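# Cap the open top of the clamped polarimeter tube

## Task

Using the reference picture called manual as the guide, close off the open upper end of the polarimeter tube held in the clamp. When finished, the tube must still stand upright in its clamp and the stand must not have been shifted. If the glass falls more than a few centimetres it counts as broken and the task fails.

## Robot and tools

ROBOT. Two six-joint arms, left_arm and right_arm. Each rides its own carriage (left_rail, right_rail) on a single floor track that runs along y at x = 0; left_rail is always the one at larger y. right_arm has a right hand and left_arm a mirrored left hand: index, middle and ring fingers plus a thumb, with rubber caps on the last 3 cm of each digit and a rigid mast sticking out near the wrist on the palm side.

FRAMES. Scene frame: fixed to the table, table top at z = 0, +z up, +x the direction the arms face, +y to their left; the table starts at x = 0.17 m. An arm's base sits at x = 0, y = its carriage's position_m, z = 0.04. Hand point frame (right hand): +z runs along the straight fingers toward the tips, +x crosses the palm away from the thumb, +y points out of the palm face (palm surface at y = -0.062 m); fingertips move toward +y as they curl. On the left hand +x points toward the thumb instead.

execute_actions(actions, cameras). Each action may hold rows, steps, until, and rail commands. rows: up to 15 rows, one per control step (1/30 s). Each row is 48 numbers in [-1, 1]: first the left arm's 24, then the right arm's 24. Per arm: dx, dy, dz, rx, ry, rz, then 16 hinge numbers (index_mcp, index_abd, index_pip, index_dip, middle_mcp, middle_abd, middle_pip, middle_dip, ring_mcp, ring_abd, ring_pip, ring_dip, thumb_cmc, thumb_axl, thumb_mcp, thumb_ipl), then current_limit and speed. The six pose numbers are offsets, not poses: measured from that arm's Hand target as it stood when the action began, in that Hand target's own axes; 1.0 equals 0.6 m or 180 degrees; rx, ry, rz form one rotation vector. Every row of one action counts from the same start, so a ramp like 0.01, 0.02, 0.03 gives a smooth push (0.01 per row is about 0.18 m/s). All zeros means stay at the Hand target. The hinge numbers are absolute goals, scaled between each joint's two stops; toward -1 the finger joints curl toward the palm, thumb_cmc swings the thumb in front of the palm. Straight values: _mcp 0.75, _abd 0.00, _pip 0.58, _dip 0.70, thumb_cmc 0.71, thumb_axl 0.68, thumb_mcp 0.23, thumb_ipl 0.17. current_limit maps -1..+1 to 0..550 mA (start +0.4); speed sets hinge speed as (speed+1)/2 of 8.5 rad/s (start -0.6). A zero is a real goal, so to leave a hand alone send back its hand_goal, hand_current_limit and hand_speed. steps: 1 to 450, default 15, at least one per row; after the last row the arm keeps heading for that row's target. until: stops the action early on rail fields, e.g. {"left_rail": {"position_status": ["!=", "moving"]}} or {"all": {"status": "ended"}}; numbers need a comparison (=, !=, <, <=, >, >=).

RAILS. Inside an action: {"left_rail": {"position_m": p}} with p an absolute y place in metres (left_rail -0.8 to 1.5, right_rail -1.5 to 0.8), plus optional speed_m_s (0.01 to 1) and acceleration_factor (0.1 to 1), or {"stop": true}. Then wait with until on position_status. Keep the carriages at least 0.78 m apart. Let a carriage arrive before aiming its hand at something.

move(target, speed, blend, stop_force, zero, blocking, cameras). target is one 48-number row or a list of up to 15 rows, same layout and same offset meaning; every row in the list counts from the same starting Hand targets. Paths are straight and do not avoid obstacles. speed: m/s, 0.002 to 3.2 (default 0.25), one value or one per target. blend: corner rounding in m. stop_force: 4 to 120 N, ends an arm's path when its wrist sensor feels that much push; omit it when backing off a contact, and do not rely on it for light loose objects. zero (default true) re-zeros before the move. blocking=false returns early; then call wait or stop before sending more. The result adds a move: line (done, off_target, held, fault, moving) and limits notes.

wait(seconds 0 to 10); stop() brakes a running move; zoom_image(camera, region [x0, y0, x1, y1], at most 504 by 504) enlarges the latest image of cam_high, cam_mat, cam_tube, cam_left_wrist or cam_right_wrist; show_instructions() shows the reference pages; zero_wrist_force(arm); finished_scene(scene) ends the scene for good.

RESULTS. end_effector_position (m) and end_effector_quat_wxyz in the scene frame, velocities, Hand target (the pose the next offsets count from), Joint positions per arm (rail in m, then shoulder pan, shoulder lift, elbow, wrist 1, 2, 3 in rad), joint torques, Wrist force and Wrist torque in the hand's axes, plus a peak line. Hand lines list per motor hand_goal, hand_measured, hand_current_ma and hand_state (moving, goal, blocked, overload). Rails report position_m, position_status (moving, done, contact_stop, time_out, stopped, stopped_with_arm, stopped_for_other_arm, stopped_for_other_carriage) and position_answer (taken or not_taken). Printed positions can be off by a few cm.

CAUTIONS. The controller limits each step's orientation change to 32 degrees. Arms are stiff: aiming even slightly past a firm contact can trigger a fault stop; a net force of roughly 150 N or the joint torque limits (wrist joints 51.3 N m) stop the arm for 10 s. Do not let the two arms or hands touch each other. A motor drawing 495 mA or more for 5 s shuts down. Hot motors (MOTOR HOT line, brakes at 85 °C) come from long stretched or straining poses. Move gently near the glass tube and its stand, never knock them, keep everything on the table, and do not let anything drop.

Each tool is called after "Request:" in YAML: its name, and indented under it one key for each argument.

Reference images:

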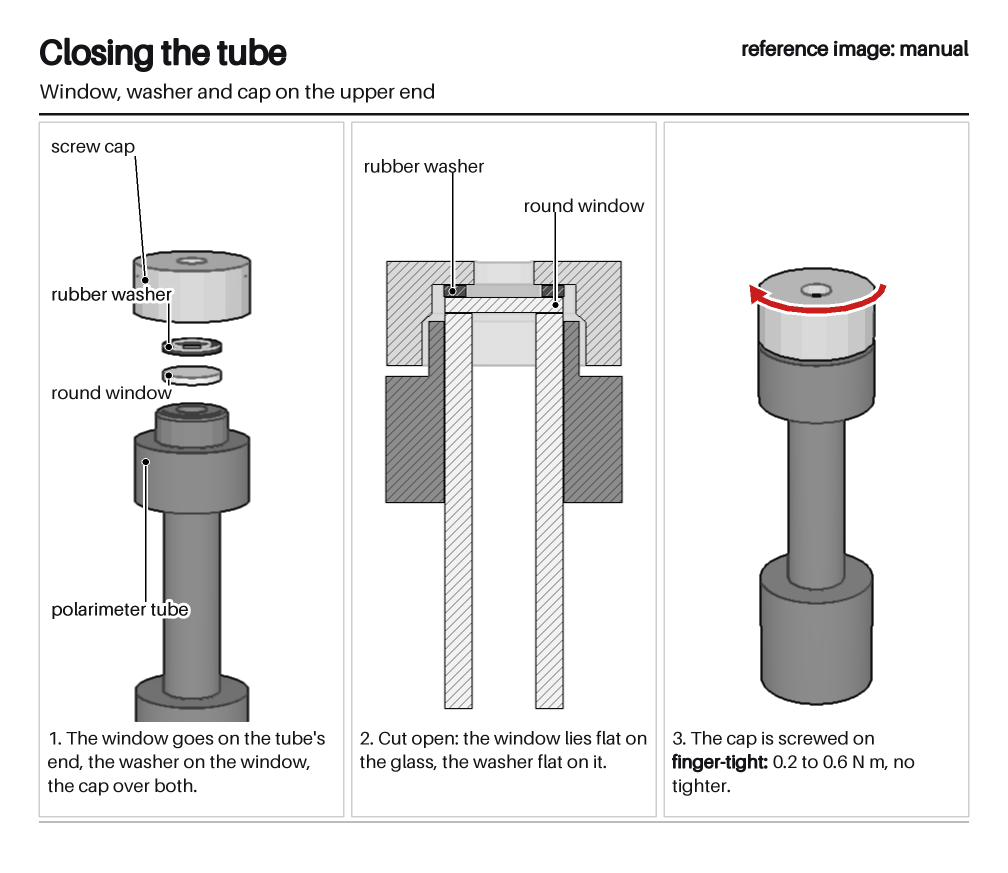

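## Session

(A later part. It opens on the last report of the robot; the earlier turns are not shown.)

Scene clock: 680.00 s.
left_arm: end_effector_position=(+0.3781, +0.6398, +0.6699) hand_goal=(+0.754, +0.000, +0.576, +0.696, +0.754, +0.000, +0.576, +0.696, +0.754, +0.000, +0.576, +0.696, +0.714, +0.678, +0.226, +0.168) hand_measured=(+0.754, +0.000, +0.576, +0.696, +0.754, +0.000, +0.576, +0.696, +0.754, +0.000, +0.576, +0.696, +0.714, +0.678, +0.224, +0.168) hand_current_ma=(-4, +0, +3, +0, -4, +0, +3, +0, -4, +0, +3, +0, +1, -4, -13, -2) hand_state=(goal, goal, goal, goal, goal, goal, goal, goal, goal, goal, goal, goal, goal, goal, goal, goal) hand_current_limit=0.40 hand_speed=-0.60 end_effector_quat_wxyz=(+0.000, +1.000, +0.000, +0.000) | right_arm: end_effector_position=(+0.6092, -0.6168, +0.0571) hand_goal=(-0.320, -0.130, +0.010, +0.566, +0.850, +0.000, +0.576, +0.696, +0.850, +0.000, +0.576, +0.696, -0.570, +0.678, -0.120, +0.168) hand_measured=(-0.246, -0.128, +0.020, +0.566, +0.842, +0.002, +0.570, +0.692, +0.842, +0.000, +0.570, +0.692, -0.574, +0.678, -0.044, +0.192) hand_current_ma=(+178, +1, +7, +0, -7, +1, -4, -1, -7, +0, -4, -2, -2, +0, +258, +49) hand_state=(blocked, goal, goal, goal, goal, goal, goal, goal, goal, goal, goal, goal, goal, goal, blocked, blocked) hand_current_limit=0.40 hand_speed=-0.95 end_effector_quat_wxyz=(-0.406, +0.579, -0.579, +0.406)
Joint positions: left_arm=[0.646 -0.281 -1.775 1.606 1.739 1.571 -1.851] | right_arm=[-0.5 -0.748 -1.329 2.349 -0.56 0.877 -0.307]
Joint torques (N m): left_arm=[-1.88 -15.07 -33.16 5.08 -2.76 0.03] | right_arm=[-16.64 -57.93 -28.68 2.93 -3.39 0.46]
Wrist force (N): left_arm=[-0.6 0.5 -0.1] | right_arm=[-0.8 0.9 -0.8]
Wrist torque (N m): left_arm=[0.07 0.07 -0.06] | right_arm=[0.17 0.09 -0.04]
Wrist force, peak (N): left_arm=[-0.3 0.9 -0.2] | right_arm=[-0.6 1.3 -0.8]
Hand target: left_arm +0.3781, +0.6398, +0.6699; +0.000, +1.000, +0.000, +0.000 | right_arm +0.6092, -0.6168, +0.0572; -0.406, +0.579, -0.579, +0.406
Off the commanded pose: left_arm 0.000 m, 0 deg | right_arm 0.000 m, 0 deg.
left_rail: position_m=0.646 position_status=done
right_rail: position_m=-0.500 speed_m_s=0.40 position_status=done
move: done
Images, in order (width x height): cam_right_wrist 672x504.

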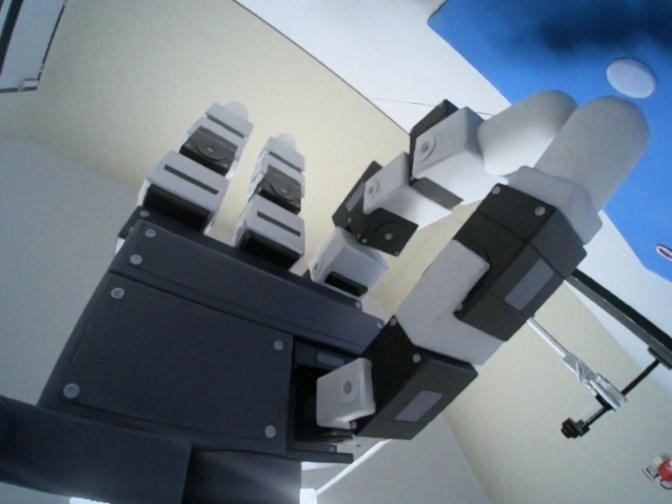

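Request:
execute_actions:
  actions:
    - {"rows": [[0,0,0,0,0,0,0.754,0,0.576,0.696,0.754,0,0.576,0.696,0.754,0,0.576,0.696,0.714,0.678,0.226,0.168,0.4,-0.6,0,0,0,0,0,0,-0.127,-0.13,-0.102,0.562,0.85,0,0.576,0.696,0.85,0,0.576,0.696,-0.571,0.678,0.056,0.168,0.4,-0.8]], "steps": 25}

Request:
move:
  target: [0,0,0,0,0,0,0.754,0,0.576,0.696,0.754,0,0.576,0.696,0.754,0,0.576,0.696,0.714,0.678,0.226,0.168,0.4,-0.6,-0.0105,0.0245,0.0138,0,0,0,-0.127,-0.13,-0.102,0.562,0.85,0,0.576,0.696,0.85,0,0.576,0.696,-0.571,0.678,0.056,0.168,0.4,-0.8]
  speed: 0.03
  stop_force: 5
  cameras: ["cam_right_wrist"]

Request:
zoom_image:
  camera: "cam_right_wrist"
  region: [420, 0, 672, 200]

Scene clock: 705.57 s.
left_arm: end_effector_position=(+0.3781, +0.6398, +0.6699) hand_goal=(+0.754, +0.000, +0.576, +0.696, +0.754, +0.000, +0.576, +0.696, +0.754, +0.000, +0.576, +0.696, +0.714, +0.678, +0.226, +0.168) hand_measured=(+0.754, +0.000, +0.576, +0.696, +0.754, +0.000, +0.576, +0.696, +0.754, +0.000, +0.576, +0.696, +0.714, +0.678, +0.224, +0.168) hand_current_ma=(-4, +0, +3, +0, -4, +0, +3, +0, -4, +0, +3, +0, +1, -4, -13, -2) hand_state=(goal, goal, goal, goal, goal, goal, goal, goal, goal, goal, goal, goal, goal, goal, goal, goal) hand_current_limit=0.40 hand_speed=-0.60 end_effector_quat_wxyz=(+0.000, +1.000, +0.000, +0.000) | right_arm: end_effector_position=(+0.6092, -0.6168, +0.0572) hand_goal=(-0.126, -0.130, -0.102, +0.562, +0.850, +0.000, +0.576, +0.696, +0.850, +0.000, +0.576, +0.696, -0.570, +0.678, +0.056, +0.168) hand_measured=(-0.128, -0.128, -0.096, +0.566, +0.842, +0.002, +0.570, +0.692, +0.842, +0.000, +0.570, +0.692, -0.572, +0.678, +0.054, +0.170) hand_current_ma=(-1, +1, +3, +1, -7, +1, -4, -1, -7, +0, -4, -2, -1, +0, -2, +1) hand_state=(goal, goal, goal, goal, goal, goal, goal, goal, goal, goal, goal, goal, goal, goal, goal, goal) hand_current_limit=0.40 hand_speed=-0.80 end_effector_quat_wxyz=(-0.406, +0.579, -0.579, +0.406)
Joint positions: left_arm=[0.646 -0.281 -1.775 1.606 1.739 1.571 -1.851] | right_arm=[-0.5 -0.748 -1.329 2.348 -0.56 0.877 -0.307]
Joint torques (N m): left_arm=[-2.05 -14.52 -32.61 4.96 -2.84 0.15] | right_arm=[-16.52 -59.31 -28.04 2.65 -3.21 -2.46]
Wrist force (N): left_arm=[-0.3 0.6 0.0] | right_arm=[-0.4 1.3 -0.9]
Wrist torque (N m): left_arm=[0.08 0.03 -0.04] | right_arm=[0.23 0.04 0.01]
Wrist force, peak (N): left_arm=[-0.4 0.9 0.1] | right_arm=[-1.0 1.4 -0.8]
Hand target: left_arm +0.3781, +0.6398, +0.6699; +0.000, +1.000, +0.000, +0.000 | right_arm +0.6092, -0.6168, +0.0572; -0.406, +0.579, -0.579, +0.406
Off the commanded pose: left_arm 0.000 m, 0 deg | right_arm 0.000 m, 0 deg.
left_rail: position_m=0.646 position_status=done
right_rail: position_m=-0.500 speed_m_s=0.40 position_status=done

Scene clock: 707.23 s.
left_arm: end_effector_position=(+0.3781, +0.6398, +0.6699) hand_goal=(+0.754, +0.000, +0.576, +0.696, +0.754, +0.000, +0.576, +0.696, +0.754, +0.000, +0.576, +0.696, +0.714, +0.678, +0.226, +0.168) hand_measured=(+0.754, +0.000, +0.576, +0.696, +0.754, +0.000, +0.576, +0.696, +0.754, +0.000, +0.576, +0.696, +0.714, +0.678, +0.224, +0.168) hand_current_ma=(-4, +0, +3, +0, -4, +0, +3, +0, -4, +0, +3, +0, +1, -4, -13, -2) hand_state=(goal, goal, goal, goal, goal, goal, goal, goal, goal, goal, goal, goal, goal, goal, goal, goal) hand_current_limit=0.40 hand_speed=-0.60 end_effector_quat_wxyz=(+0.000, +1.000, +0.000, +0.000) | right_arm: end_effector_position=(+0.6120, -0.6105, +0.0406) hand_goal=(-0.126, -0.130, -0.102, +0.562, +0.850, +0.000, +0.576, +0.696, +0.850, +0.000, +0.576, +0.696, -0.570, +0.678, +0.056, +0.168) hand_measured=(-0.128, -0.128, -0.096, +0.566, +0.842, +0.002, +0.570, +0.692, +0.842, +0.000, +0.570, +0.692, -0.572, +0.678, +0.054, +0.170) hand_current_ma=(-1, +1, +3, +1, -7, +1, -4, -1, -7, +0, -4, -2, -1, +0, -2, +1) hand_state=(goal, goal, goal, goal, goal, goal, goal, goal, goal, goal, goal, goal, goal, goal, goal, goal) hand_current_limit=0.40 hand_speed=-0.80 end_effector_quat_wxyz=(-0.406, +0.579, -0.579, +0.406)
Joint positions: left_arm=[0.646 -0.281 -1.775 1.606 1.739 1.571 -1.851] | right_arm=[-0.5 -0.731 -1.297 2.355 -0.604 0.892 -0.297]
Joint torques (N m): left_arm=[-0.8 -15.19 -32.34 5.37 -2.87 0.01] | right_arm=[15.29 -30.91 -13.27 -2.75 2.34 2.63]
Wrist force (N): left_arm=[-0.4 0.4 0.0] | right_arm=[-0.3 0.7 -0.7]
Wrist torque (N m): left_arm=[0.05 0.05 -0.05] | right_arm=[0.13 0.05 0.01]
Wrist force, peak (N): left_arm=[-0.5 0.8 -0.1] | right_arm=[-0.5 1.0 -1.1]
Hand target: left_arm +0.3781, +0.6398, +0.6699; +0.000, +1.000, +0.000, +0.000 | right_arm +0.6120, -0.6105, +0.0406; -0.406, +0.579, -0.579, +0.406
Off the commanded pose: left_arm 0.000 m, 0 deg | right_arm 0.000 m, 0 deg.
left_rail: position_m=0.646 position_status=done
right_rail: position_m=-0.500 speed_m_s=0.40 position_status=done
move: done
Images, in order (width x height): cam_right_wrist 672x504.

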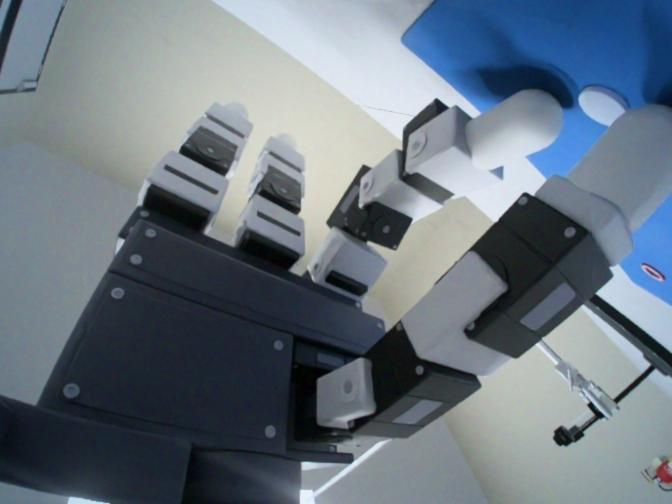

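Scaled by 2.000 from the camera's 672x504 image, which has a finer 960x720 frame.

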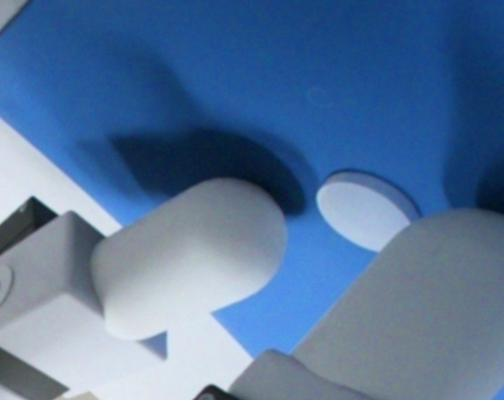

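Request:
move:
  target: [0,0,0,0,0,0,0.754,0,0.576,0.696,0.754,0,0.576,0.696,0.754,0,0.576,0.696,0.714,0.678,0.226,0.168,0.4,-0.6, 0,0.00188,0.00068,0,0,0,-0.127,-0.13,-0.102,0.562,0.85,0,0.576,0.696,0.85,0,0.576,0.696,-0.571,0.678,0.056,0.168,0.4,-0.9]
  speed: 0.01

Request:
execute_actions:
  actions:
    - {"rows":[[0,0,0,0,0,0,0.754,0,0.576,0.696,0.754,0,0.576,0.696,0.754,0,0.576,0.696,0.714,0.678,0.226,0.168,0.4,-0.6, 0,0,0,0,0,0,-0.178,-0.13,-0.051,0.565,0.85,0,0.576,0.696,0.85,0,0.576,0.696,-0.571,0.678,-0.005,0.168,0.4,-0.9]],"steps":60}
  cameras: ["cam_right_wrist"]

Request:
zoom_image:
  camera: "cam_right_wrist"
  region: [520, 20, 672, 160]

Scene clock: 735.77 s.
left_arm: end_effector_position=(+0.3781, +0.6398, +0.6699) hand_goal=(+0.754, +0.000, +0.576, +0.696, +0.754, +0.000, +0.576, +0.696, +0.754, +0.000, +0.576, +0.696, +0.714, +0.678, +0.226, +0.168) hand_measured=(+0.754, +0.000, +0.576, +0.696, +0.754, +0.000, +0.576, +0.696, +0.754, +0.000, +0.576, +0.696, +0.714, +0.678, +0.224, +0.168) hand_current_ma=(-4, +0, +3, +0, -4, +0, +3, +0, -4, +0, +3, +0, +1, -4, -13, -2) hand_state=(goal, goal, goal, goal, goal, goal, goal, goal, goal, goal, goal, goal, goal, goal, goal, goal) hand_current_limit=0.40 hand_speed=-0.60 end_effector_quat_wxyz=(+0.000, +1.000, +0.000, +0.000) | right_arm: end_effector_position=(+0.6120, -0.6105, +0.0395) hand_goal=(-0.126, -0.130, -0.102, +0.562, +0.850, +0.000, +0.576, +0.696, +0.850, +0.000, +0.576, +0.696, -0.570, +0.678, +0.056, +0.168) hand_measured=(-0.126, -0.128, -0.102, +0.562, +0.842, +0.002, +0.570, +0.692, +0.842, +0.000, +0.570, +0.692, -0.572, +0.678, +0.054, +0.170) hand_current_ma=(+0, +0, +0, +0, -7, +1, -4, -1, -7, +0, -4, -2, -1, +0, -2, +1) hand_state=(goal, goal, goal, goal, goal, goal, goal, goal, goal, goal, goal, goal, goal, goal, goal, goal) hand_current_limit=0.40 hand_speed=-0.90 end_effector_quat_wxyz=(-0.406, +0.579, -0.579, +0.406)
Joint positions: left_arm=[0.646 -0.281 -1.775 1.606 1.739 1.571 -1.851] | right_arm=[-0.5 -0.731 -1.294 2.355 -0.607 0.892 -0.297]
Joint torques (N m): left_arm=[-0.82 -14.43 -33.03 5.35 -2.66 0.08] | right_arm=[14.24 -33.94 -12.13 -2.84 2.31 2.27]
Wrist force (N): left_arm=[-0.4 0.5 0.3] | right_arm=[-0.4 -0.5 -0.1]
Wrist torque (N m): left_arm=[0.04 0.05 -0.04] | right_arm=[0.12 0.05 0.02]
Wrist force, peak (N): left_arm=[-0.6 0.8 0.0] | right_arm=[-0.6 1.2 -0.9]
Hand target: left_arm +0.3781, +0.6398, +0.6699; +0.000, +1.000, +0.000, +0.000 | right_arm +0.6120, -0.6105, +0.0394; -0.406, +0.579, -0.579, +0.406
Off the commanded pose: left_arm 0.000 m, 0 deg | right_arm 0.000 m, 0 deg.
left_rail: position_m=0.646 position_status=done
right_rail: position_m=-0.500 speed_m_s=0.40 position_status=done
move: done

Scene clock: 737.97 s.
left_arm: end_effector_position=(+0.3781, +0.6398, +0.6699) hand_goal=(+0.754, +0.000, +0.576, +0.696, +0.754, +0.000, +0.576, +0.696, +0.754, +0.000, +0.576, +0.696, +0.714, +0.678, +0.226, +0.168) hand_measured=(+0.754, +0.000, +0.576, +0.696, +0.754, +0.000, +0.576, +0.696, +0.754, +0.000, +0.576, +0.696, +0.714, +0.678, +0.224, +0.168) hand_current_ma=(-4, +0, +3, +0, -4, +0, +3, +0, -4, +0, +3, +0, +1, -4, -13, -2) hand_state=(goal, goal, goal, goal, goal, goal, goal, goal, goal, goal, goal, goal, goal, goal, goal, goal) hand_current_limit=0.40 hand_speed=-0.60 end_effector_quat_wxyz=(+0.000, +1.000, +0.000, +0.000) | right_arm: end_effector_position=(+0.6120, -0.6105, +0.0394) hand_goal=(-0.178, -0.130, -0.050, +0.566, +0.850, +0.000, +0.576, +0.696, +0.850, +0.000, +0.576, +0.696, -0.570, +0.678, -0.004, +0.168) hand_measured=(-0.138, -0.128, -0.082, +0.558, +0.842, +0.002, +0.570, +0.692, +0.842, +0.000, +0.570, +0.692, -0.572, +0.678, +0.018, +0.172) hand_current_ma=(+72, +0, -47, -5, -7, +1, -4, -1, -7, +0, -4, -2, -1, +0, +37, +3) hand_state=(blocked, goal, blocked, goal, goal, goal, goal, goal, goal, goal, goal, goal, goal, goal, blocked, goal) hand_current_limit=0.40 hand_speed=-0.90 end_effector_quat_wxyz=(-0.406, +0.579, -0.579, +0.406)
Joint positions: left_arm=[0.646 -0.281 -1.775 1.606 1.739 1.571 -1.851] | right_arm=[-0.5 -0.731 -1.294 2.355 -0.607 0.892 -0.297]
Joint torques (N m): left_arm=[-1.43 -15.28 -32.67 5.23 -2.84 -0.04] | right_arm=[11.49 -27.13 -10.35 -0.12 1.77 0.73]
Wrist force (N): left_arm=[-0.3 0.6 -0.3] | right_arm=[-1.4 -7.8 -0.1]
Wrist torque (N m): left_arm=[0.11 0.02 -0.04] | right_arm=[-0.06 0.10 0.14]
Wrist force, peak (N): left_arm=[-0.4 0.6 0.6] | right_arm=[-1.4 -8.0 0.2]
Hand target: left_arm +0.3781, +0.6398, +0.6699; +0.000, +1.000, +0.000, +0.000 | right_arm +0.6120, -0.6105, +0.0394; -0.406, +0.579, -0.579, +0.406
Off the commanded pose: left_arm 0.000 m, 0 deg | right_arm 0.000 m, 0 deg.
left_rail: position_m=0.646 position_status=done
right_rail: position_m=-0.500 speed_m_s=0.40 position_status=done
Images, in order (width x height): cam_right_wrist 672x504.

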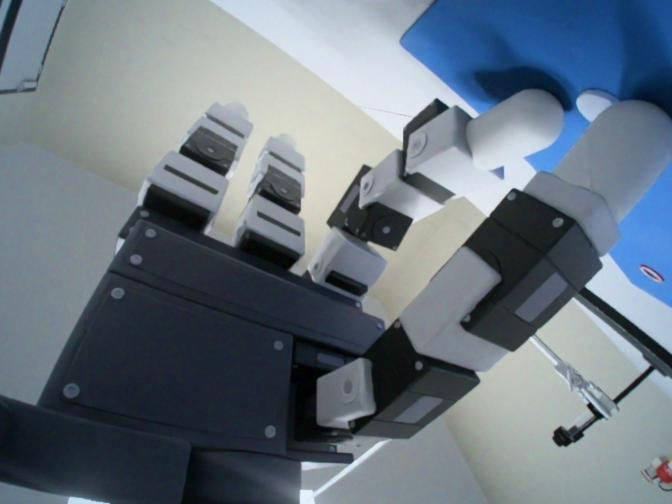

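Scaled by 3.316 from the camera's 672x504 image, which has a finer 960x720 frame.

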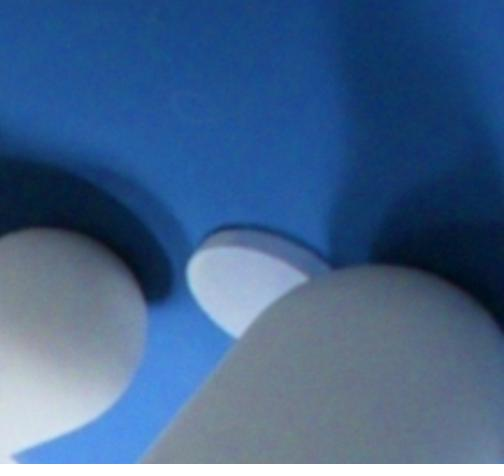

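Request:
execute_actions:
  actions:
    - {"rows":[[0,0,0,0,0,0,0.754,0,0.576,0.696,0.754,0,0.576,0.696,0.754,0,0.576,0.696,0.714,0.678,0.226,0.168,0.4,-0.6, 0,-0.00078,-0.00029,0,0,0,-0.19,-0.13,-0.04,0.565,0.85,0,0.576,0.696,0.85,0,0.576,0.696,-0.571,0.678,-0.015,0.168,0.4,-0.9]],"steps":40}
  cameras: ["cam_right_wrist"]

Request:
zoom_image:
  camera: "cam_right_wrist"
  region: [520, 20, 672, 160]

Scene clock: 750.70 s.
left_arm: end_effector_position=(+0.3781, +0.6398, +0.6699) hand_goal=(+0.754, +0.000, +0.576, +0.696, +0.754, +0.000, +0.576, +0.696, +0.754, +0.000, +0.576, +0.696, +0.714, +0.678, +0.226, +0.168) hand_measured=(+0.754, +0.000, +0.576, +0.696, +0.754, +0.000, +0.576, +0.696, +0.754, +0.000, +0.576, +0.696, +0.714, +0.678, +0.224, +0.168) hand_current_ma=(-4, +0, +3, +0, -4, +0, +3, +0, -4, +0, +3, +0, +1, -4, -13, -2) hand_state=(goal, goal, goal, goal, goal, goal, goal, goal, goal, goal, goal, goal, goal, goal, goal, goal) hand_current_limit=0.40 hand_speed=-0.60 end_effector_quat_wxyz=(+0.000, +1.000, +0.000, +0.000) | right_arm: end_effector_position=(+0.6120, -0.6105, +0.0399) hand_goal=(-0.190, -0.130, -0.040, +0.566, +0.850, +0.000, +0.576, +0.696, +0.850, +0.000, +0.576, +0.696, -0.570, +0.678, -0.014, +0.168) hand_measured=(-0.182, -0.130, -0.042, +0.564, +0.842, +0.002, +0.570, +0.692, +0.842, +0.000, +0.570, +0.692, -0.572, +0.678, -0.012, +0.170) hand_current_ma=(+6, +0, -1, -1, -7, +1, -4, -1, -7, +0, -4, -2, -1, +0, +1, +1) hand_state=(goal, goal, goal, goal, goal, goal, goal, goal, goal, goal, goal, goal, goal, goal, goal, goal) hand_current_limit=0.40 hand_speed=-0.90 end_effector_quat_wxyz=(-0.406, +0.579, -0.579, +0.406)
Joint positions: left_arm=[0.646 -0.281 -1.775 1.606 1.739 1.571 -1.851] | right_arm=[-0.5 -0.731 -1.295 2.355 -0.606 0.892 -0.297]
Joint torques (N m): left_arm=[-0.84 -14.71 -32.29 5.35 -2.76 -0.01] | right_arm=[1.02 -60.03 -26.87 2.37 -0.33 -2.28]
Wrist force (N): left_arm=[-0.5 0.2 0.1] | right_arm=[-0.5 0.5 -0.6]
Wrist torque (N m): left_arm=[0.03 0.06 -0.04] | right_arm=[0.17 0.07 0.02]
Wrist force, peak (N): left_arm=[-0.6 0.7 0.1] | right_arm=[-1.3 -9.2 0.2]
Hand target: left_arm +0.3781, +0.6398, +0.6699; +0.000, +1.000, +0.000, +0.000 | right_arm +0.6120, -0.6105, +0.0399; -0.406, +0.579, -0.579, +0.406
Off the commanded pose: left_arm 0.000 m, 0 deg | right_arm 0.000 m, 0 deg.
left_rail: position_m=0.646 position_status=done
right_rail: position_m=-0.500 speed_m_s=0.40 position_status=done
Images, in order (width x height): cam_right_wrist 672x504.

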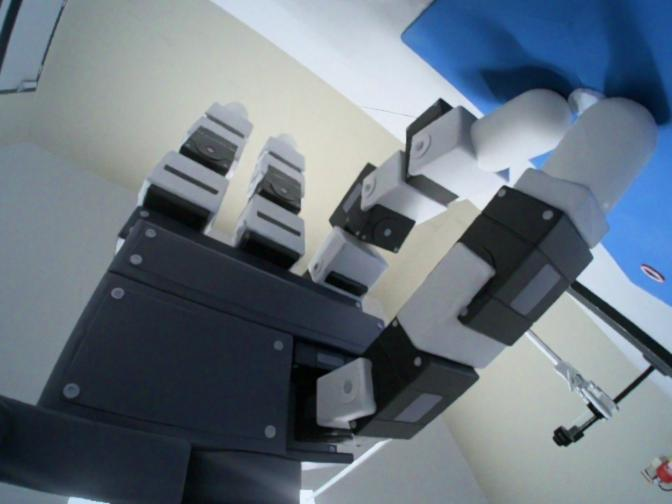

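Scaled by 3.316 from the camera's 672x504 image, which has a finer 960x720 frame.

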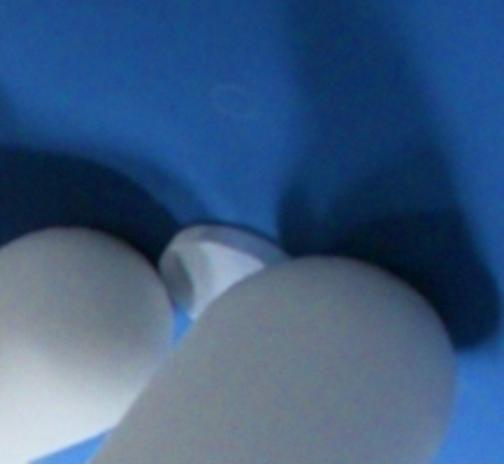

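Request:
execute_actions:
  actions:
    - {"rows":[[0,0,0,0,0,0,0.754,0,0.576,0.696,0.754,0,0.576,0.696,0.754,0,0.576,0.696,0.714,0.678,0.226,0.168,0.4,-0.6, 0,0,0,0,0,0,-0.200,-0.13,-0.031,0.565,0.85,0,0.576,0.696,0.85,0,0.576,0.696,-0.571,0.678,-0.020,0.168,0.4,-0.9]],"steps":30}
    - {"rows":[[0,0,0,0,0,0,0.754,0,0.576,0.696,0.754,0,0.576,0.696,0.754,0,0.576,0.696,0.714,0.678,0.226,0.168,0.4,-0.6, 0,0.001,0.00036,0,0,0,-0.200,-0.13,-0.031,0.565,0.85,0,0.576,0.696,0.85,0,0.576,0.696,-0.571,0.678,-0.020,0.168,0.4,-0.9]],"steps":30}
    - {"rows":[[0,0,0,0,0,0,0.754,0,0.576,0.696,0.754,0,0.576,0.696,0.754,0,0.576,0.696,0.714,0.678,0.226,0.168,0.4,-0.6, 0,0,0,0,0,0,-0.26,-0.13,-0.02,0.565,0.85,0,0.576,0.696,0.85,0,0.576,0.696,-0.571,0.678,-0.08,0.168,0.4,-0.9]],"steps":45}
  cameras: ["cam_right_wrist"]

Request:
zoom_image:
  camera: "cam_right_wrist"
  region: [520, 20, 672, 160]

Scene clock: 769.83 s.
left_arm: end_effector_position=(+0.3781, +0.6398, +0.6699) hand_goal=(+0.754, +0.000, +0.576, +0.696, +0.754, +0.000, +0.576, +0.696, +0.754, +0.000, +0.576, +0.696, +0.714, +0.678, +0.226, +0.168) hand_measured=(+0.754, +0.000, +0.576, +0.696, +0.754, +0.000, +0.576, +0.696, +0.754, +0.000, +0.576, +0.696, +0.714, +0.678, +0.224, +0.168) hand_current_ma=(-4, +0, +3, +0, -4, +0, +3, +0, -4, +0, +3, +0, +1, -4, -13, -2) hand_state=(goal, goal, goal, goal, goal, goal, goal, goal, goal, goal, goal, goal, goal, goal, goal, goal) hand_current_limit=0.40 hand_speed=-0.60 end_effector_quat_wxyz=(+0.000, +1.000, +0.000, +0.000) | right_arm: end_effector_position=(+0.6120, -0.6105, +0.0392) hand_goal=(-0.260, -0.130, -0.020, +0.566, +0.850, +0.000, +0.576, +0.696, +0.850, +0.000, +0.576, +0.696, -0.570, +0.678, -0.080, +0.168) hand_measured=(-0.192, -0.128, -0.034, +0.560, +0.842, +0.002, +0.570, +0.692, +0.842, +0.000, +0.570, +0.692, -0.572, +0.678, -0.024, +0.182) hand_current_ma=(+163, +0, -13, -3, -7, +1, -4, -1, -7, +0, -4, -2, +0, +0, +162, +20) hand_state=(blocked, goal, goal, goal, goal, goal, goal, goal, goal, goal, goal, goal, goal, goal, blocked, goal) hand_current_limit=0.40 hand_speed=-0.90 end_effector_quat_wxyz=(-0.406, +0.579, -0.579, +0.406)
Joint positions: left_arm=[0.646 -0.281 -1.775 1.606 1.739 1.571 -1.851] | right_arm=[-0.5 -0.731 -1.294 2.355 -0.608 0.892 -0.297]
Joint torques (N m): left_arm=[-1.21 -14.55 -32.42 5.18 -2.7 0.08] | right_arm=[-12.12 -25.48 -9.39 -1.07 -1.94 -2.12]
Wrist force (N): left_arm=[-0.7 0.6 -0.1] | right_arm=[-1.0 -9.8 -1.3]
Wrist torque (N m): left_arm=[0.08 0.09 -0.07] | right_arm=[-0.28 0.05 0.18]
Wrist force, peak (N): left_arm=[-0.6 0.8 0.0] | right_arm=[-1.1 -10.5 -1.5]
Hand target: left_arm +0.3781, +0.6398, +0.6699; +0.000, +1.000, +0.000, +0.000 | right_arm +0.6120, -0.6105, +0.0392; -0.406, +0.579, -0.579, +0.406
Off the commanded pose: left_arm 0.000 m, 0 deg | right_arm 0.000 m, 0 deg.
left_rail: position_m=0.646 position_status=done
right_rail: position_m=-0.500 speed_m_s=0.40 position_status=done
Images, in order (width x height): cam_right_wrist 672x504.

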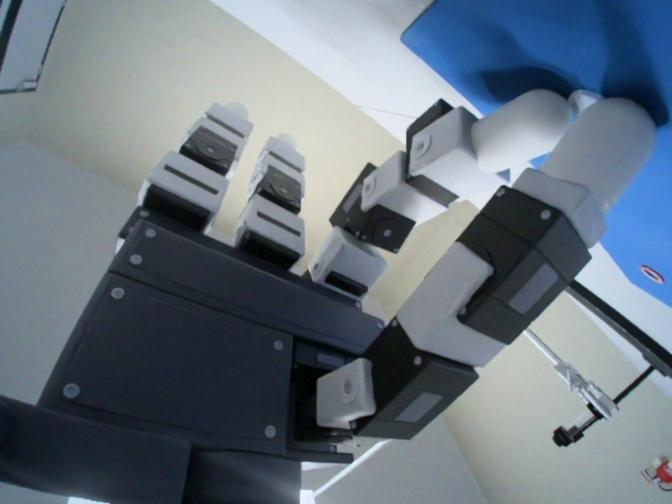

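Scaled by 3.316 from the camera's 672x504 image, which has a finer 960x720 frame.

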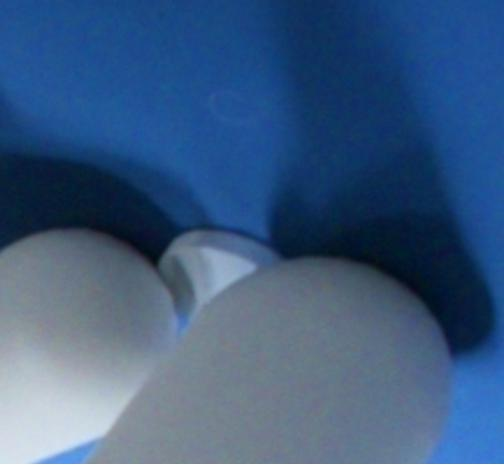

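Request:
move:
  target: [0,0,0,0,0,0,0.754,0,0.576,0.696,0.754,0,0.576,0.696,0.754,0,0.576,0.696,0.714,0.678,0.226,0.168,0.4,-0.6, 0,-0.0157,-0.0057,0,0,0,-0.27,-0.13,-0.02,0.565,0.85,0,0.576,0.696,0.85,0,0.576,0.696,-0.571,0.678,-0.085,0.168,0.4,-0.9]
  speed: 0.008
  cameras: ["cam_right_wrist"]

Request:
zoom_image:
  camera: "cam_right_wrist"
  region: [520, 20, 672, 160]

Scene clock: 774.63 s.
left_arm: end_effector_position=(+0.3781, +0.6398, +0.6699) hand_goal=(+0.754, +0.000, +0.576, +0.696, +0.754, +0.000, +0.576, +0.696, +0.754, +0.000, +0.576, +0.696, +0.714, +0.678, +0.226, +0.168) hand_measured=(+0.754, +0.000, +0.576, +0.696, +0.754, +0.000, +0.576, +0.696, +0.754, +0.000, +0.576, +0.696, +0.714, +0.678, +0.224, +0.168) hand_current_ma=(-4, +0, +3, +0, -4, +0, +3, +0, -4, +0, +3, +0, +1, -4, -13, -2) hand_state=(goal, goal, goal, goal, goal, goal, goal, goal, goal, goal, goal, goal, goal, goal, goal, goal) hand_current_limit=0.40 hand_speed=-0.60 end_effector_quat_wxyz=(+0.000, +1.000, +0.000, +0.000) | right_arm: end_effector_position=(+0.6120, -0.6105, +0.0491) hand_goal=(-0.270, -0.130, -0.020, +0.566, +0.850, +0.000, +0.576, +0.696, +0.850, +0.000, +0.576, +0.696, -0.570, +0.678, -0.084, +0.168) hand_measured=(-0.224, -0.130, -0.012, +0.568, +0.842, +0.002, +0.570, +0.692, +0.842, +0.000, +0.570, +0.692, -0.572, +0.678, -0.040, +0.182) hand_current_ma=(+87, +0, +6, +1, -7, +1, -4, -1, -7, +0, -4, -2, -1, +0, +112, +22) hand_state=(blocked, goal, goal, goal, goal, goal, goal, goal, goal, goal, goal, goal, goal, goal, blocked, goal) hand_current_limit=0.40 hand_speed=-0.90 end_effector_quat_wxyz=(-0.406, +0.579, -0.579, +0.406)
Joint positions: left_arm=[0.646 -0.281 -1.775 1.606 1.739 1.571 -1.851] | right_arm=[-0.5 -0.731 -1.314 2.352 -0.584 0.892 -0.297]
Joint torques (N m): left_arm=[-1.66 -14.26 -32.66 5.56 -2.55 0] | right_arm=[-9.78 -56.05 -27.51 2.47 -1.72 0.84]
Wrist force (N): left_arm=[-0.4 0.3 0.0] | right_arm=[-0.5 1.1 -0.8]
Wrist torque (N m): left_arm=[0.05 0.04 -0.04] | right_arm=[0.20 0.05 0.01]
Wrist force, peak (N): left_arm=[-0.8 0.6 -0.1] | right_arm=[-1.1 -10.4 -1.5]
Hand target: left_arm +0.3781, +0.6398, +0.6699; +0.000, +1.000, +0.000, +0.000 | right_arm +0.6120, -0.6105, +0.0493; -0.406, +0.579, -0.579, +0.406
Off the commanded pose: left_arm 0.000 m, 0 deg | right_arm 0.000 m, 0 deg.
left_rail: position_m=0.646 position_status=done
right_rail: position_m=-0.500 speed_m_s=0.40 position_status=done
move: done
Images, in order (width x height): cam_right_wrist 672x504.

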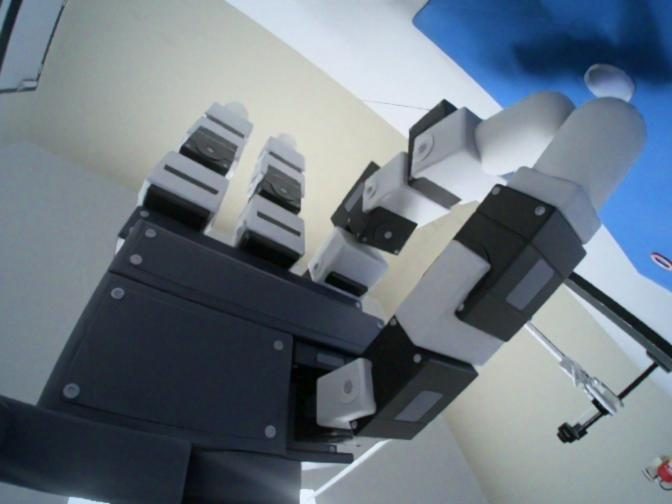

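Scaled by 3.316 from the camera's 672x504 image, which has a finer 960x720 frame.

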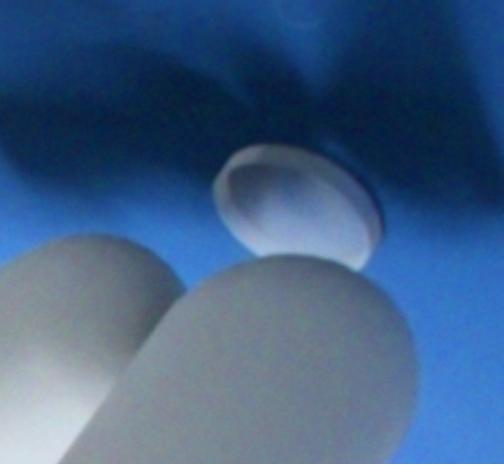

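Request:
zoom_image:
  camera: "cam_right_wrist"
  region: [320, 60, 660, 320]

Scaled by 1.482 from the camera's 672x504 image, which has a finer 960x720 frame.

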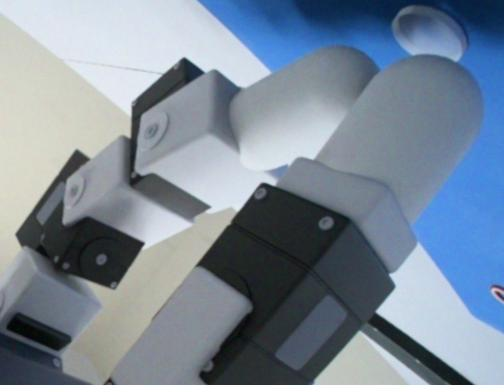

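Request:
move:
  target: [0,0,0,0,0,0,0.754,0,0.576,0.696,0.754,0,0.576,0.696,0.754,0,0.576,0.696,0.714,0.678,0.226,0.168,0.4,-0.6, 0,-0.094,-0.0342,0,0,0,-0.127,-0.13,-0.102,0.562,0.85,0,0.576,0.696,0.85,0,0.576,0.696,-0.571,0.678,0.056,0.168,0.4,-0.8]
  speed: 0.1

Request:
move:
  target: [0,0,0,0,0,0,0.754,0,0.576,0.696,0.754,0,0.576,0.696,0.754,0,0.576,0.696,0.714,0.678,0.226,0.168,0.4,-0.6, -0.135,-0.1885,-0.1679,-0.302,0.302,0.431,0.753,0.07,0.577,-0.652,0.753,-0.07,0.577,-0.652,0.753,0,-0.95,-0.7,-0.571,0.678,0.226,0.168,0.4,-0.6]
  speed: 0.15
  cameras: ["all"]

Scene clock: 874.67 s.
left_arm: end_effector_position=(+0.3781, +0.6398, +0.6699) hand_goal=(+0.754, +0.000, +0.576, +0.696, +0.754, +0.000, +0.576, +0.696, +0.754, +0.000, +0.576, +0.696, +0.714, +0.678, +0.226, +0.168) hand_measured=(+0.754, +0.000, +0.576, +0.696, +0.754, +0.000, +0.576, +0.696, +0.754, +0.000, +0.576, +0.696, +0.714, +0.678, +0.224, +0.168) hand_current_ma=(-4, +0, +3, +0, -4, +0, +3, +0, -4, +0, +3, +0, +1, -4, -13, -2) hand_state=(goal, goal, goal, goal, goal, goal, goal, goal, goal, goal, goal, goal, goal, goal, goal, goal) hand_current_limit=0.40 hand_speed=-0.60 end_effector_quat_wxyz=(+0.000, +1.000, +0.000, +0.000) | right_arm: end_effector_position=(+0.6120, -0.6105, +0.1092) hand_goal=(-0.126, -0.130, -0.102, +0.562, +0.850, +0.000, +0.576, +0.696, +0.850, +0.000, +0.576, +0.696, -0.570, +0.678, +0.056, +0.168) hand_measured=(-0.128, -0.130, -0.098, +0.566, +0.842, +0.002, +0.570, +0.692, +0.842, +0.000, +0.570, +0.692, -0.572, +0.678, +0.054, +0.170) hand_current_ma=(-1, +0, +3, +1, -7, +1, -4, -1, -7, +0, -4, -2, -1, +0, -2, +1) hand_state=(goal, goal, goal, goal, goal, goal, goal, goal, goal, goal, goal, goal, goal, goal, goal, goal) hand_current_limit=0.40 hand_speed=-0.80 end_effector_quat_wxyz=(-0.406, +0.579, -0.579, +0.406)
Joint positions: left_arm=[0.646 -0.281 -1.775 1.606 1.739 1.571 -1.851] | right_arm=[-0.5 -0.731 -1.426 2.321 -0.441 0.892 -0.297]
Joint torques (N m): left_arm=[-1.97 -14.77 -32.22 5.43 -2.85 0.02] | right_arm=[-18.3 -55.1 -33.95 2.78 -3.36 -2.44]
Wrist force (N): left_arm=[-0.1 0.5 -0.2] | right_arm=[0.0 0.7 -1.6]
Wrist torque (N m): left_arm=[0.09 0.01 -0.02] | right_arm=[0.22 0.00 0.09]
Wrist force, peak (N): left_arm=[-0.9 0.5 -0.1] | right_arm=[-0.6 1.9 -0.7]
Hand target: left_arm +0.3781, +0.6398, +0.6699; +0.000, +1.000, +0.000, +0.000 | right_arm +0.6120, -0.6105, +0.1093; -0.406, +0.579, -0.579, +0.406
Off the commanded pose: left_arm 0.000 m, 0 deg | right_arm 0.000 m, 0 deg.
left_rail: position_m=0.646 position_status=done
right_rail: position_m=-0.500 speed_m_s=0.40 position_status=done
move: done

Scene clock: 881.60 s.
left_arm: end_effector_position=(+0.3781, +0.6398, +0.6699) hand_goal=(+0.754, +0.000, +0.576, +0.696, +0.754, +0.000, +0.576, +0.696, +0.754, +0.000, +0.576, +0.696, +0.714, +0.678, +0.226, +0.168) hand_measured=(+0.754, +0.000, +0.576, +0.696, +0.754, +0.000, +0.576, +0.696, +0.754, +0.000, +0.576, +0.696, +0.714, +0.678, +0.224, +0.168) hand_current_ma=(-4, +0, +3, +0, -4, +0, +3, +0, -4, +0, +3, +0, +1, -4, -13, -2) hand_state=(goal, goal, goal, goal, goal, goal, goal, goal, goal, goal, goal, goal, goal, goal, goal, goal) hand_current_limit=0.40 hand_speed=-0.60 end_effector_quat_wxyz=(+0.000, +1.000, +0.000, +0.000) | right_arm: end_effector_position=(+0.5559, -0.5295, +0.2499) hand_goal=(+0.754, +0.070, +0.578, -0.652, +0.754, -0.070, +0.578, -0.652, +0.754, +0.000, -0.950, -0.700, -0.570, +0.678, +0.226, +0.168) hand_measured=(+0.750, +0.066, +0.576, -0.650, +0.750, -0.068, +0.576, -0.650, +0.752, +0.000, -0.944, -0.698, -0.572, +0.678, +0.222, +0.170) hand_current_ma=(-2, -1, -1, +1, -2, +1, -1, +1, -1, +0, +3, +1, -1, +0, -4, +0) hand_state=(goal, goal, goal, goal, goal, goal, goal, goal, goal, goal, goal, goal, goal, goal, goal, goal) hand_current_limit=0.40 hand_speed=-0.60 end_effector_quat_wxyz=(+0.000, +0.000, +1.000, +0.000)
Joint positions: left_arm=[0.646 -0.281 -1.775 1.606 1.739 1.571 -1.851] | right_arm=[-0.5 -0.537 -1.307 1.891 0.985 1.571 1.034]
Joint torques (N m): left_arm=[-1.64 -14.9 -31.83 5.41 -2.69 -0.16] | right_arm=[-17.67 -43.98 -38.09 6.88 -3.12 3.27]
Wrist force (N): left_arm=[-0.3 0.2 0.1] | right_arm=[-1.4 0.7 -0.3]
Wrist torque (N m): left_arm=[0.02 0.04 -0.03] | right_arm=[0.17 0.21 -0.19]
Wrist force, peak (N): left_arm=[-0.7 0.8 0.0] | right_arm=[0.0 1.4 -2.2]
Hand target: left_arm +0.3781, +0.6398, +0.6699; +0.000, +1.000, +0.000, +0.000 | right_arm +0.5559, -0.5295, +0.2500; +0.000, +0.000, +1.000, +0.000
Off the commanded pose: left_arm 0.000 m, 0 deg | right_arm 0.000 m, 0 deg.
left_rail: position_m=0.646 position_status=done
right_rail: position_m=-0.500 speed_m_s=0.40 position_status=done
move: done

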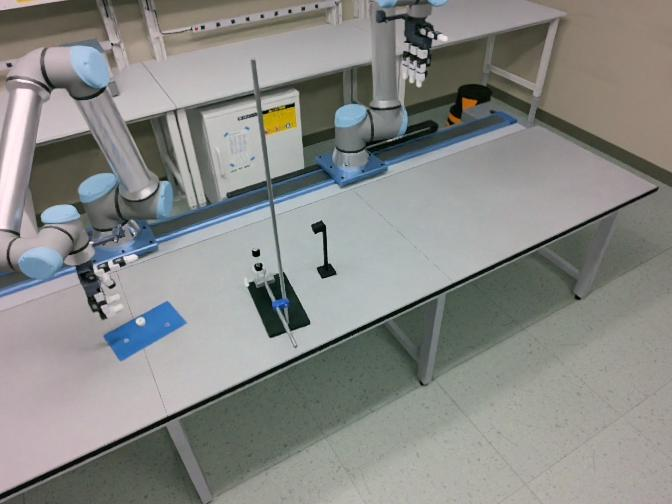

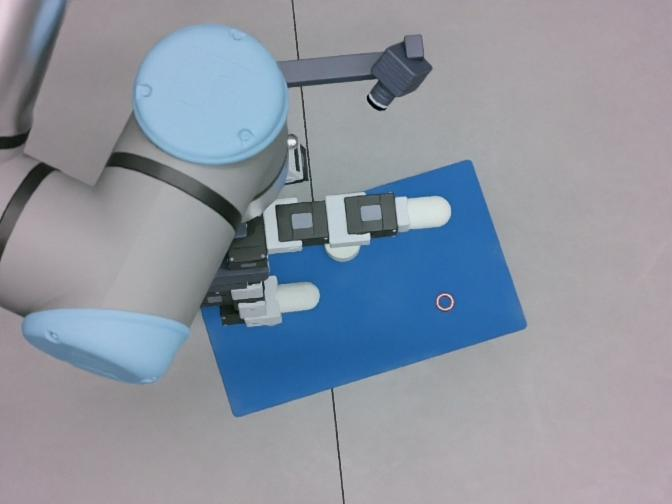

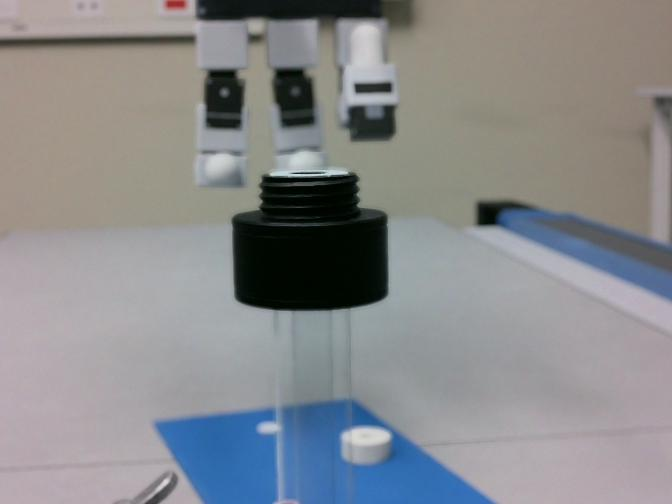

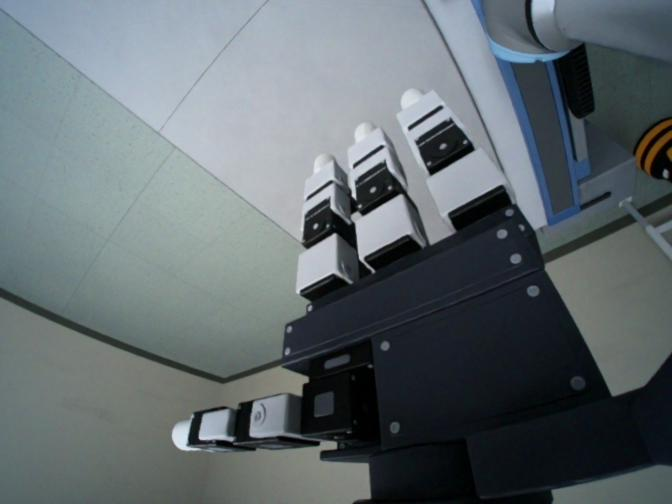

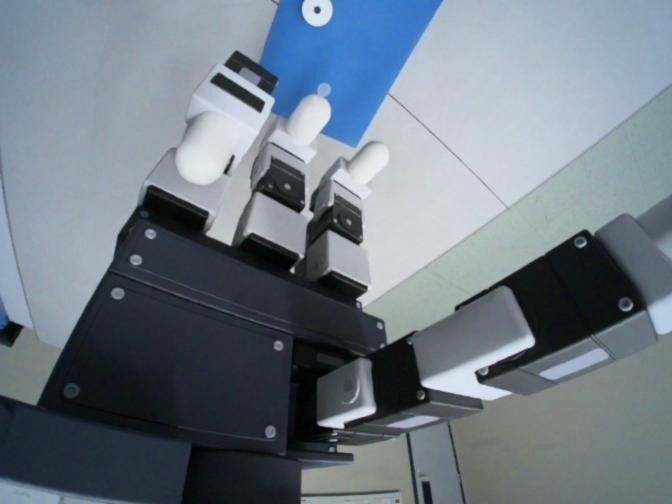

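Request:
zoom_image:
  camera: "cam_tube"
  region: [170, 0, 430, 195]

Request:
zoom_image:
  camera: "cam_right_wrist"
  region: [220, 60, 420, 260]

Request:
zoom_image:
  camera: "cam_mat"
  region: [200, 170, 500, 400]

Scaled by 1.938 from the camera's 672x504 image, which has a finer 960x720 frame.

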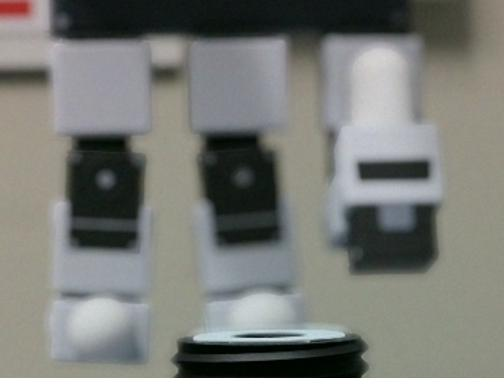

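Scaled by 2.520 from the camera's 672x504 image, which has a finer 960x720 frame.

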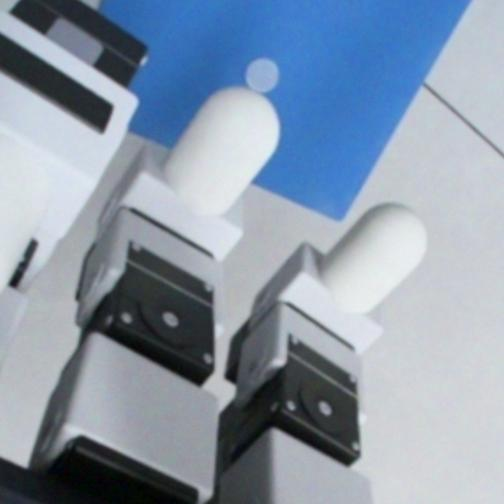

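Scaled by 1.680 from the camera's 672x504 image, which has a finer 960x720 frame.

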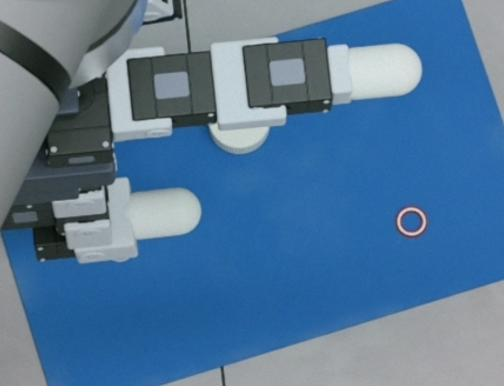

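Request:
move:
  target: [0,0,0,0,0,0,0.754,0,0.576,0.696,0.754,0,0.576,0.696,0.754,0,0.576,0.696,0.714,0.678,0.226,0.168,0.4,-0.6, 0,0,0.2167,0,0,0,0.753,0.07,0.577,-0.652,0.753,-0.07,0.577,-0.652,0.753,0,-0.95,-0.7,-0.571,0.678,0.226,0.168,0.4,-0.6]
  speed: 0.1
  cameras: ["cam_mat","cam_tube","cam_right_wrist"]

Request:
zoom_image:
  camera: "cam_tube"
  region: [150, 220, 450, 480]

Request:
zoom_image:
  camera: "cam_right_wrist"
  region: [220, 60, 420, 260]

Scene clock: 915.20 s.
left_arm: end_effector_position=(+0.3781, +0.6398, +0.6699) hand_goal=(+0.754, +0.000, +0.576, +0.696, +0.754, +0.000, +0.576, +0.696, +0.754, +0.000, +0.576, +0.696, +0.714, +0.678, +0.226, +0.168) hand_measured=(+0.754, +0.000, +0.576, +0.696, +0.754, +0.000, +0.576, +0.696, +0.754, +0.000, +0.576, +0.696, +0.714, +0.678, +0.224, +0.168) hand_current_ma=(-4, +0, +3, +0, -4, +0, +3, +0, -4, +0, +3, +0, +1, -4, -13, -2) hand_state=(goal, goal, goal, goal, goal, goal, goal, goal, goal, goal, goal, goal, goal, goal, goal, goal) hand_current_limit=0.40 hand_speed=-0.60 end_effector_quat_wxyz=(+0.000, +1.000, +0.000, +0.000) | right_arm: end_effector_position=(+0.5559, -0.5296, +0.1202) hand_goal=(+0.754, +0.070, +0.578, -0.652, +0.754, -0.070, +0.578, -0.652, +0.754, +0.000, -0.950, -0.700, -0.570, +0.678, +0.226, +0.168) hand_measured=(+0.750, +0.066, +0.576, -0.650, +0.750, -0.068, +0.576, -0.650, +0.752, +0.000, -0.944, -0.698, -0.572, +0.678, +0.222, +0.170) hand_current_ma=(-2, -1, -1, +1, -2, +1, -1, +1, -1, +0, +3, +1, -1, +0, -4, +0) hand_state=(goal, goal, goal, goal, goal, goal, goal, goal, goal, goal, goal, goal, goal, goal, goal, goal) hand_current_limit=0.40 hand_speed=-0.60 end_effector_quat_wxyz=(+0.000, +0.000, +1.000, +0.000)
Joint positions: left_arm=[0.646 -0.281 -1.775 1.606 1.739 1.571 -1.851] | right_arm=[-0.5 -0.537 -1.16 1.975 0.756 1.571 1.034]
Joint torques (N m): left_arm=[-1.14 -13.83 -32.1 5.38 -2.7 -0.29] | right_arm=[12.69 -49.98 -18.88 1.33 -1.08 2.69]
Wrist force (N): left_arm=[-0.4 0.4 0.2] | right_arm=[-0.8 -0.2 0.2]
Wrist torque (N m): left_arm=[0.04 0.05 -0.04] | right_arm=[-0.01 0.24 -0.12]
Wrist force, peak (N): left_arm=[-0.8 0.8 0.3] | right_arm=[-1.4 0.6 -1.2]
Hand target: left_arm +0.3781, +0.6398, +0.6699; +0.000, +1.000, +0.000, +0.000 | right_arm +0.5559, -0.5295, +0.1200; +0.000, +0.000, +1.000, +0.000
Off the commanded pose: left_arm 0.000 m, 0 deg | right_arm 0.000 m, 0 deg.
left_rail: position_m=0.646 position_status=done
right_rail: position_m=-0.500 speed_m_s=0.40 position_status=done
move: done
Images, in order (width x height): cam_mat 672x504, cam_tube 672x504, cam_right_wrist 672x504.

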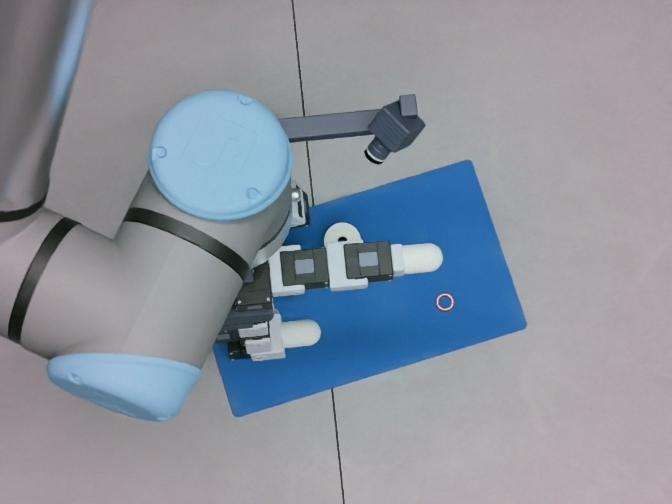

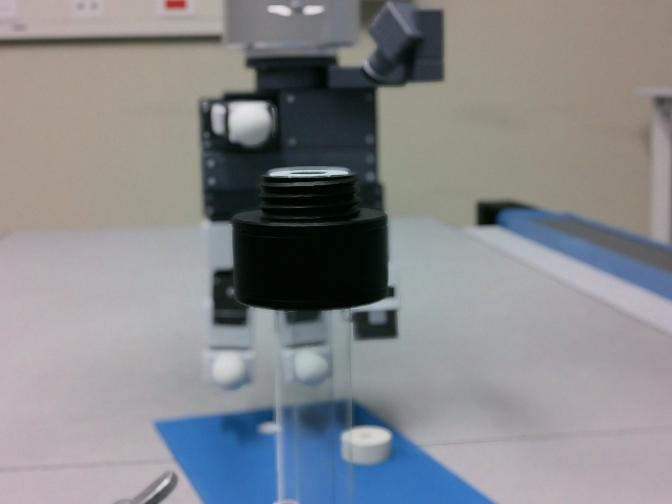

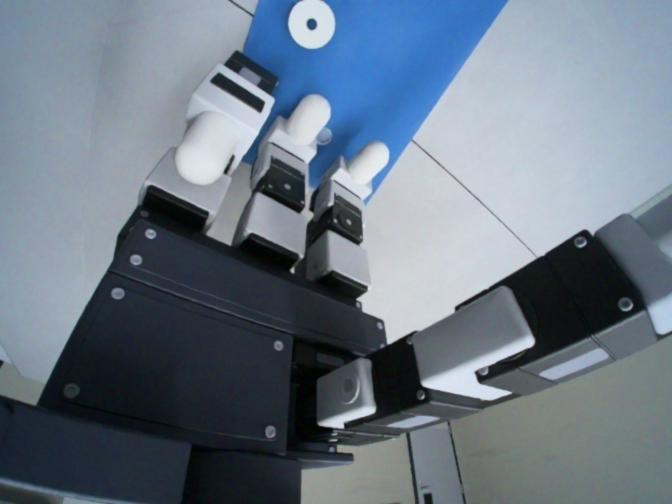

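Scaled by 1.680 from the camera's 672x504 image, which has a finer 960x720 frame.

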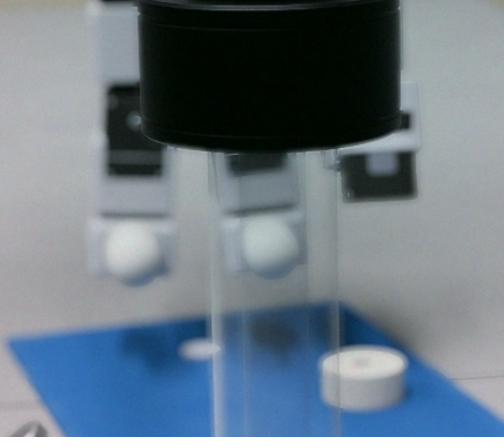

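Scaled by 2.520 from the camera's 672x504 image, which has a finer 960x720 frame.

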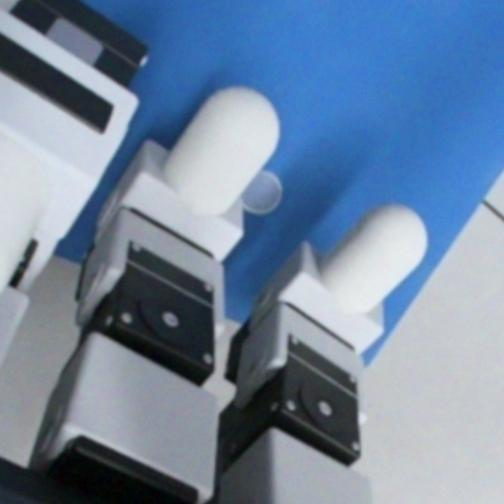

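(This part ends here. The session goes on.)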